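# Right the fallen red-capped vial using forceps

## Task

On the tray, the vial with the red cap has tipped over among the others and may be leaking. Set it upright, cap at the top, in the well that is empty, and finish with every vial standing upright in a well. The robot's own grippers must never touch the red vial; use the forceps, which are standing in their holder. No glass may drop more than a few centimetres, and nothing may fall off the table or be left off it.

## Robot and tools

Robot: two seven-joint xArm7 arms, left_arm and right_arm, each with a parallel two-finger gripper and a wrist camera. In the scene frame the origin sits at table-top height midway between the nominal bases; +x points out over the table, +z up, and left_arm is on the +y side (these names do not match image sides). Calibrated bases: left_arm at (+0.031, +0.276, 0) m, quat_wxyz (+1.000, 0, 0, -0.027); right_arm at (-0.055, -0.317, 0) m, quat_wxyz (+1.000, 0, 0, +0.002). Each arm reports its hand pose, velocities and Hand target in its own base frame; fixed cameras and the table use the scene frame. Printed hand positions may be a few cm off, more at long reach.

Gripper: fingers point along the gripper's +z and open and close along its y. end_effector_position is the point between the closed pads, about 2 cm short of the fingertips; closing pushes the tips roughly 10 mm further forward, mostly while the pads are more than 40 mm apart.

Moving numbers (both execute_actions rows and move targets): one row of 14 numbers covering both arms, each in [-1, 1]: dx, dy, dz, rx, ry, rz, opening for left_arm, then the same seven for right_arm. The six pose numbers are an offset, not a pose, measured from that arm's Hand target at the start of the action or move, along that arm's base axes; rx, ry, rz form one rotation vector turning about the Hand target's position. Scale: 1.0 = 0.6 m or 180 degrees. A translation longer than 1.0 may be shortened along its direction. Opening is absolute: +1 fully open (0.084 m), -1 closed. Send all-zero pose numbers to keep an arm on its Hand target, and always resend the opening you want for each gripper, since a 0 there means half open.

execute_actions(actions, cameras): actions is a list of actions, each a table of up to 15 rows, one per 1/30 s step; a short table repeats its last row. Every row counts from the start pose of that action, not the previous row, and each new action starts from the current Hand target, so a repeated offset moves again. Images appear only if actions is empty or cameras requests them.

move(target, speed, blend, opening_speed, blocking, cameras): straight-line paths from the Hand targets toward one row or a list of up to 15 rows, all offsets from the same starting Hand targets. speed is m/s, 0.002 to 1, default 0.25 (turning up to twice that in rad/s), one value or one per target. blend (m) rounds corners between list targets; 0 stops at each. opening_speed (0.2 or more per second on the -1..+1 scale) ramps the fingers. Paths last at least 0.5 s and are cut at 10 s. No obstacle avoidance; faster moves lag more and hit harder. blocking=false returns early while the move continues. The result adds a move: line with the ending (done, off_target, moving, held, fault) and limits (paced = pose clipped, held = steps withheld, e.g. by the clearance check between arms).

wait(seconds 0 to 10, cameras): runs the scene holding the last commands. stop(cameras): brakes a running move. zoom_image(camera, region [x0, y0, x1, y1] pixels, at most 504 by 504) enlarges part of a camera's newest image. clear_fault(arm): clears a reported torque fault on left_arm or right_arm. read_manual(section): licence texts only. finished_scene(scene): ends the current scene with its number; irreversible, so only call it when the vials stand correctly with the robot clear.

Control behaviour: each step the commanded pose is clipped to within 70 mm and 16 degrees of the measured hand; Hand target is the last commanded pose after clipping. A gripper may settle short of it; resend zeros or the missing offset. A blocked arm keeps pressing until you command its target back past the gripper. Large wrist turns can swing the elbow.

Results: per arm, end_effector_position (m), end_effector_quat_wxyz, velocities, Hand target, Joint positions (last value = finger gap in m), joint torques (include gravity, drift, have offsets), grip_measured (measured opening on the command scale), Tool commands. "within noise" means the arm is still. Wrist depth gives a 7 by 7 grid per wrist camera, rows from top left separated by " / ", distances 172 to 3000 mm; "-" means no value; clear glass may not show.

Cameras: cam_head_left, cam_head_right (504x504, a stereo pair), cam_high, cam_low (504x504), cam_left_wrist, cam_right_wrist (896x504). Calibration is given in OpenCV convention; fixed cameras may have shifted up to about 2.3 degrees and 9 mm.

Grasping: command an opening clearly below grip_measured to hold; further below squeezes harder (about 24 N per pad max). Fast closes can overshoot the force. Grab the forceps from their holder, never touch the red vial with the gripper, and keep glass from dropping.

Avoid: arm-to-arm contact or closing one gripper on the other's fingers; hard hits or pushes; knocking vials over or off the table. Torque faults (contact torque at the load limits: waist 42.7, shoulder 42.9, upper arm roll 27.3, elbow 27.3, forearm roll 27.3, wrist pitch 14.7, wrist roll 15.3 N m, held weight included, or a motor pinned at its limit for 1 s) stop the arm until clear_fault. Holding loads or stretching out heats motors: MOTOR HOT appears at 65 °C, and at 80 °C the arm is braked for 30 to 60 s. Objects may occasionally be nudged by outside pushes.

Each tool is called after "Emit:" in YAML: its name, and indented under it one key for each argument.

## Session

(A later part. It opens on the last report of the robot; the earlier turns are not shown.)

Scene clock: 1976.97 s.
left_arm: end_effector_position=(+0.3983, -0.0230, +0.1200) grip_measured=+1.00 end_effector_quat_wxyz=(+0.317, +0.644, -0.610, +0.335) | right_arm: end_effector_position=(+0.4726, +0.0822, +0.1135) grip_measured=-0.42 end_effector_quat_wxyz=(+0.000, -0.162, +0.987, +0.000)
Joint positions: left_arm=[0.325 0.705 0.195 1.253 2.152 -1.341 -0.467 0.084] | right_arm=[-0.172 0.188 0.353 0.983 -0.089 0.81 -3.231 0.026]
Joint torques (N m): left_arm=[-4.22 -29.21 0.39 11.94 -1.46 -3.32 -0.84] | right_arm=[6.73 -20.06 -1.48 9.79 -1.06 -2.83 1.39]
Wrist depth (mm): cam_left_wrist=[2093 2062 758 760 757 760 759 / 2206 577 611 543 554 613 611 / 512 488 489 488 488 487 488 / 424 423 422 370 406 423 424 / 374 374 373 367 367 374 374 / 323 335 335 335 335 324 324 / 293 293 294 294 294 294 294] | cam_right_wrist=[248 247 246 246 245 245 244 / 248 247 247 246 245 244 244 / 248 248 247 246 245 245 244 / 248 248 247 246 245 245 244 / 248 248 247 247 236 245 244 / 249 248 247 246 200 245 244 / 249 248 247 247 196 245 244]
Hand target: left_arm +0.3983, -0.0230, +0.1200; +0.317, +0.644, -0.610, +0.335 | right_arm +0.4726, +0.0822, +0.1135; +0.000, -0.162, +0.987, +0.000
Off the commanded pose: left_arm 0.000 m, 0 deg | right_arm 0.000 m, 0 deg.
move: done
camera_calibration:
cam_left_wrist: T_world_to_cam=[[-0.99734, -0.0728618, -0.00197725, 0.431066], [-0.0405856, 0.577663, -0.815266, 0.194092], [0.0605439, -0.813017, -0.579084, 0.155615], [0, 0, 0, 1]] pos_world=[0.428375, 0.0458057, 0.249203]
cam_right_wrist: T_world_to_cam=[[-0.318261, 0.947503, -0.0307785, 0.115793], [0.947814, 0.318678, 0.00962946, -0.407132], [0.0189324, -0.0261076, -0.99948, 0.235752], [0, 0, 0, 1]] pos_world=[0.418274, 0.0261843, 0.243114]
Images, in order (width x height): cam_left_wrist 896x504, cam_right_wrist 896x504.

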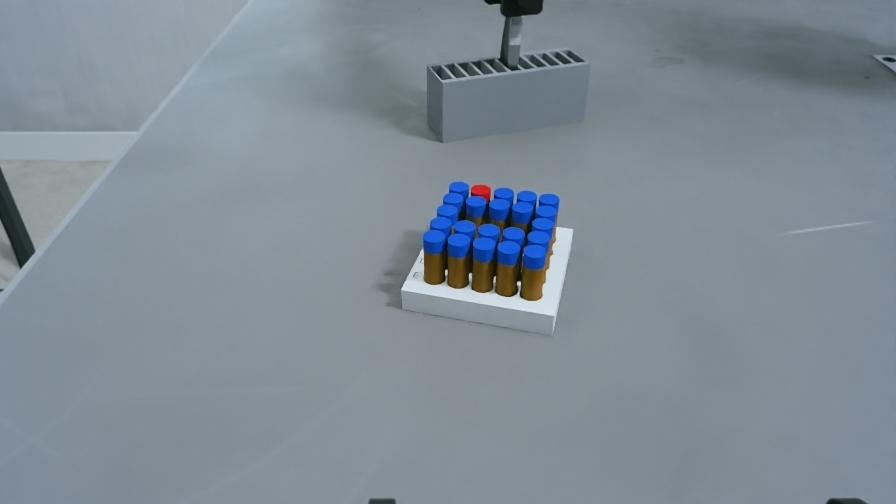

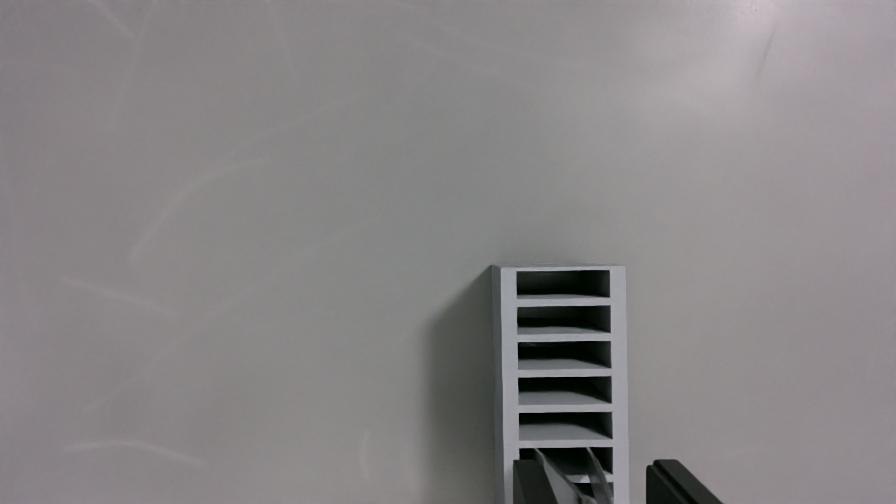

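Emit:
move:
  target: [0,0,0,0,0,0,1, 0,0,0.2,0,0,0,-0.2]
  speed: 0.15
  cameras: ["cam_left_wrist","cam_low","cam_high","cam_right_wrist"]

Emit:
zoom_image:
  camera: "cam_left_wrist"
  region: [390, 0, 610, 350]

Emit:
zoom_image:
  camera: "cam_low"
  region: [170, 220, 280, 310]

Scene clock: 1983.07 s.
left_arm: end_effector_position=(+0.3983, -0.0230, +0.1200) grip_measured=+1.00 end_effector_quat_wxyz=(+0.317, +0.644, -0.610, +0.335) | right_arm: end_effector_position=(+0.4725, +0.0822, +0.2334) grip_measured=-0.22 end_effector_quat_wxyz=(+0.000, -0.162, +0.987, +0.000)
Joint positions: left_arm=[0.325 0.705 0.195 1.253 2.152 -1.341 -0.467 0.084] | right_arm=[-0.185 0.029 0.361 1.165 -0.011 1.138 -3.287 0.035]
Joint torques (N m): left_arm=[-4.31 -28.77 0.27 11.91 -1.44 -3.29 -0.84] | right_arm=[-6.91 -28.7 -2.84 16.32 1.53 -0.29 -1.18]
Wrist depth (mm): cam_left_wrist=[2099 2068 757 756 757 755 755 / 2199 575 613 543 555 612 613 / 514 487 489 488 486 486 490 / 423 424 422 369 406 425 423 / 374 373 374 368 367 373 374 / 324 334 335 335 334 323 323 / 293 294 294 294 293 293 294] | cam_right_wrist=[370 369 367 367 365 364 363 / 371 368 368 367 365 364 364 / 369 368 367 366 365 364 364 / 370 368 368 366 366 365 364 / 370 369 368 367 366 364 364 / 371 369 368 367 366 364 364 / 371 369 369 368 365 364 350]
Hand target: left_arm +0.3983, -0.0230, +0.1200; +0.317, +0.644, -0.610, +0.335 | right_arm +0.4726, +0.0822, +0.2335; +0.000, -0.162, +0.987, +0.000
Off the commanded pose: left_arm 0.000 m, 0 deg | right_arm 0.000 m, 0 deg.
move: done
camera_calibration:
cam_left_wrist: T_world_to_cam=[[-0.99734, -0.0728618, -0.00197725, 0.431066], [-0.0405856, 0.577663, -0.815266, 0.194092], [0.0605439, -0.813017, -0.579084, 0.155615], [0, 0, 0, 1]] pos_world=[0.428375, 0.0458057, 0.249203]
cam_right_wrist: T_world_to_cam=[[-0.318261, 0.947503, -0.0307785, 0.119487], [0.947814, 0.318678, 0.00962946, -0.408287], [0.0189324, -0.0261076, -0.99948, 0.35569], [0, 0, 0, 1]] pos_world=[0.418274, 0.0261843, 0.363114]
Images, in order (width x height): cam_high 504x504, cam_low 504x504, cam_left_wrist 896x504, cam_right_wrist 896x504.

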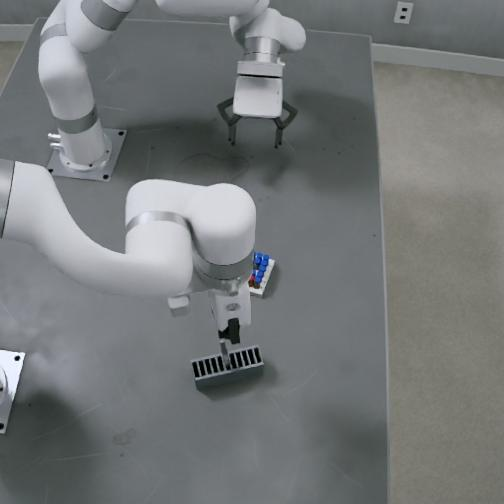

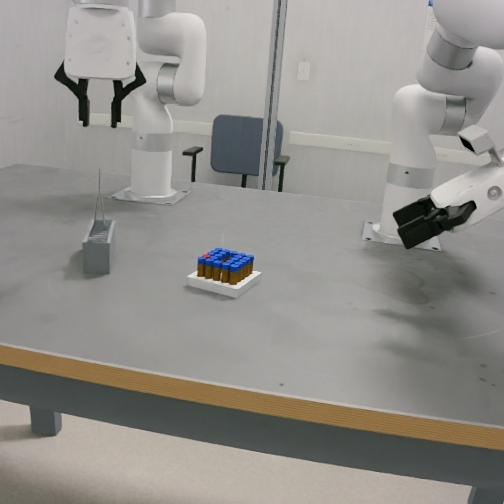

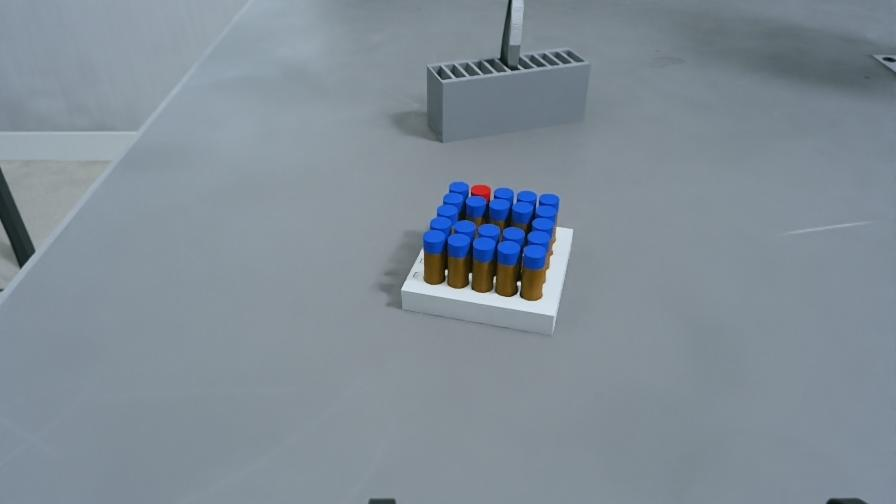

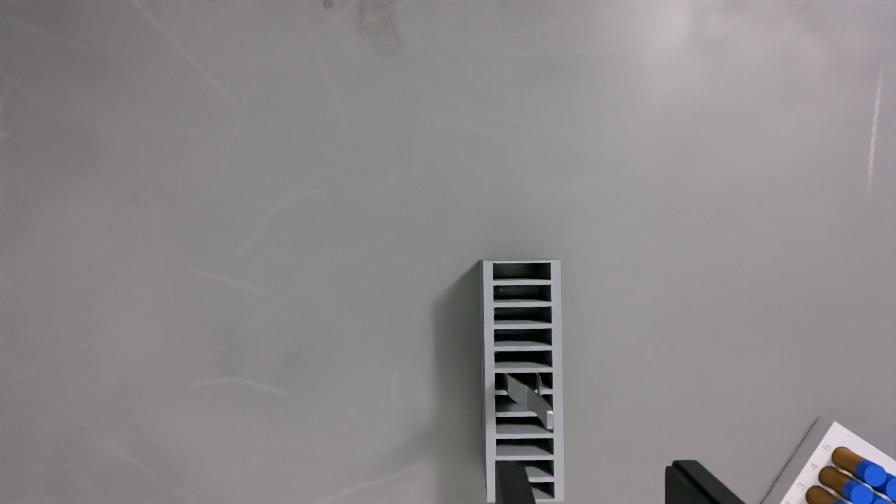

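Scaled by 1.440 from the camera's 896x504 image, which has a finer 1280x720 frame.

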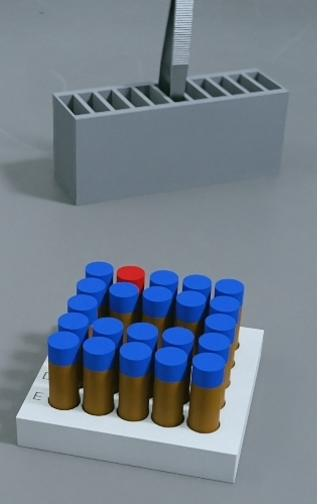

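Scaled by 4.582 from the camera's 504x504 image, which has a finer 720x720 frame.

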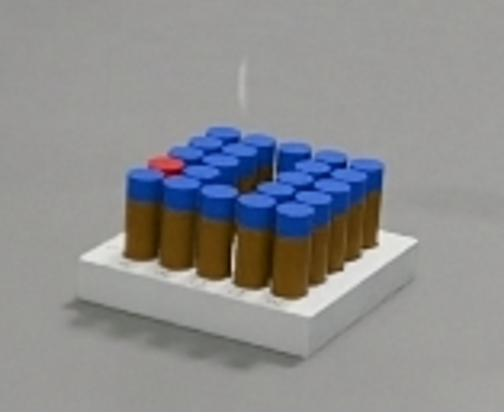

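All vials are upright. The red one is seated in its well, and the forceps are back in the holder.

Emit:
finished_scene:
  scene: 1

The scene is finished: the task was done.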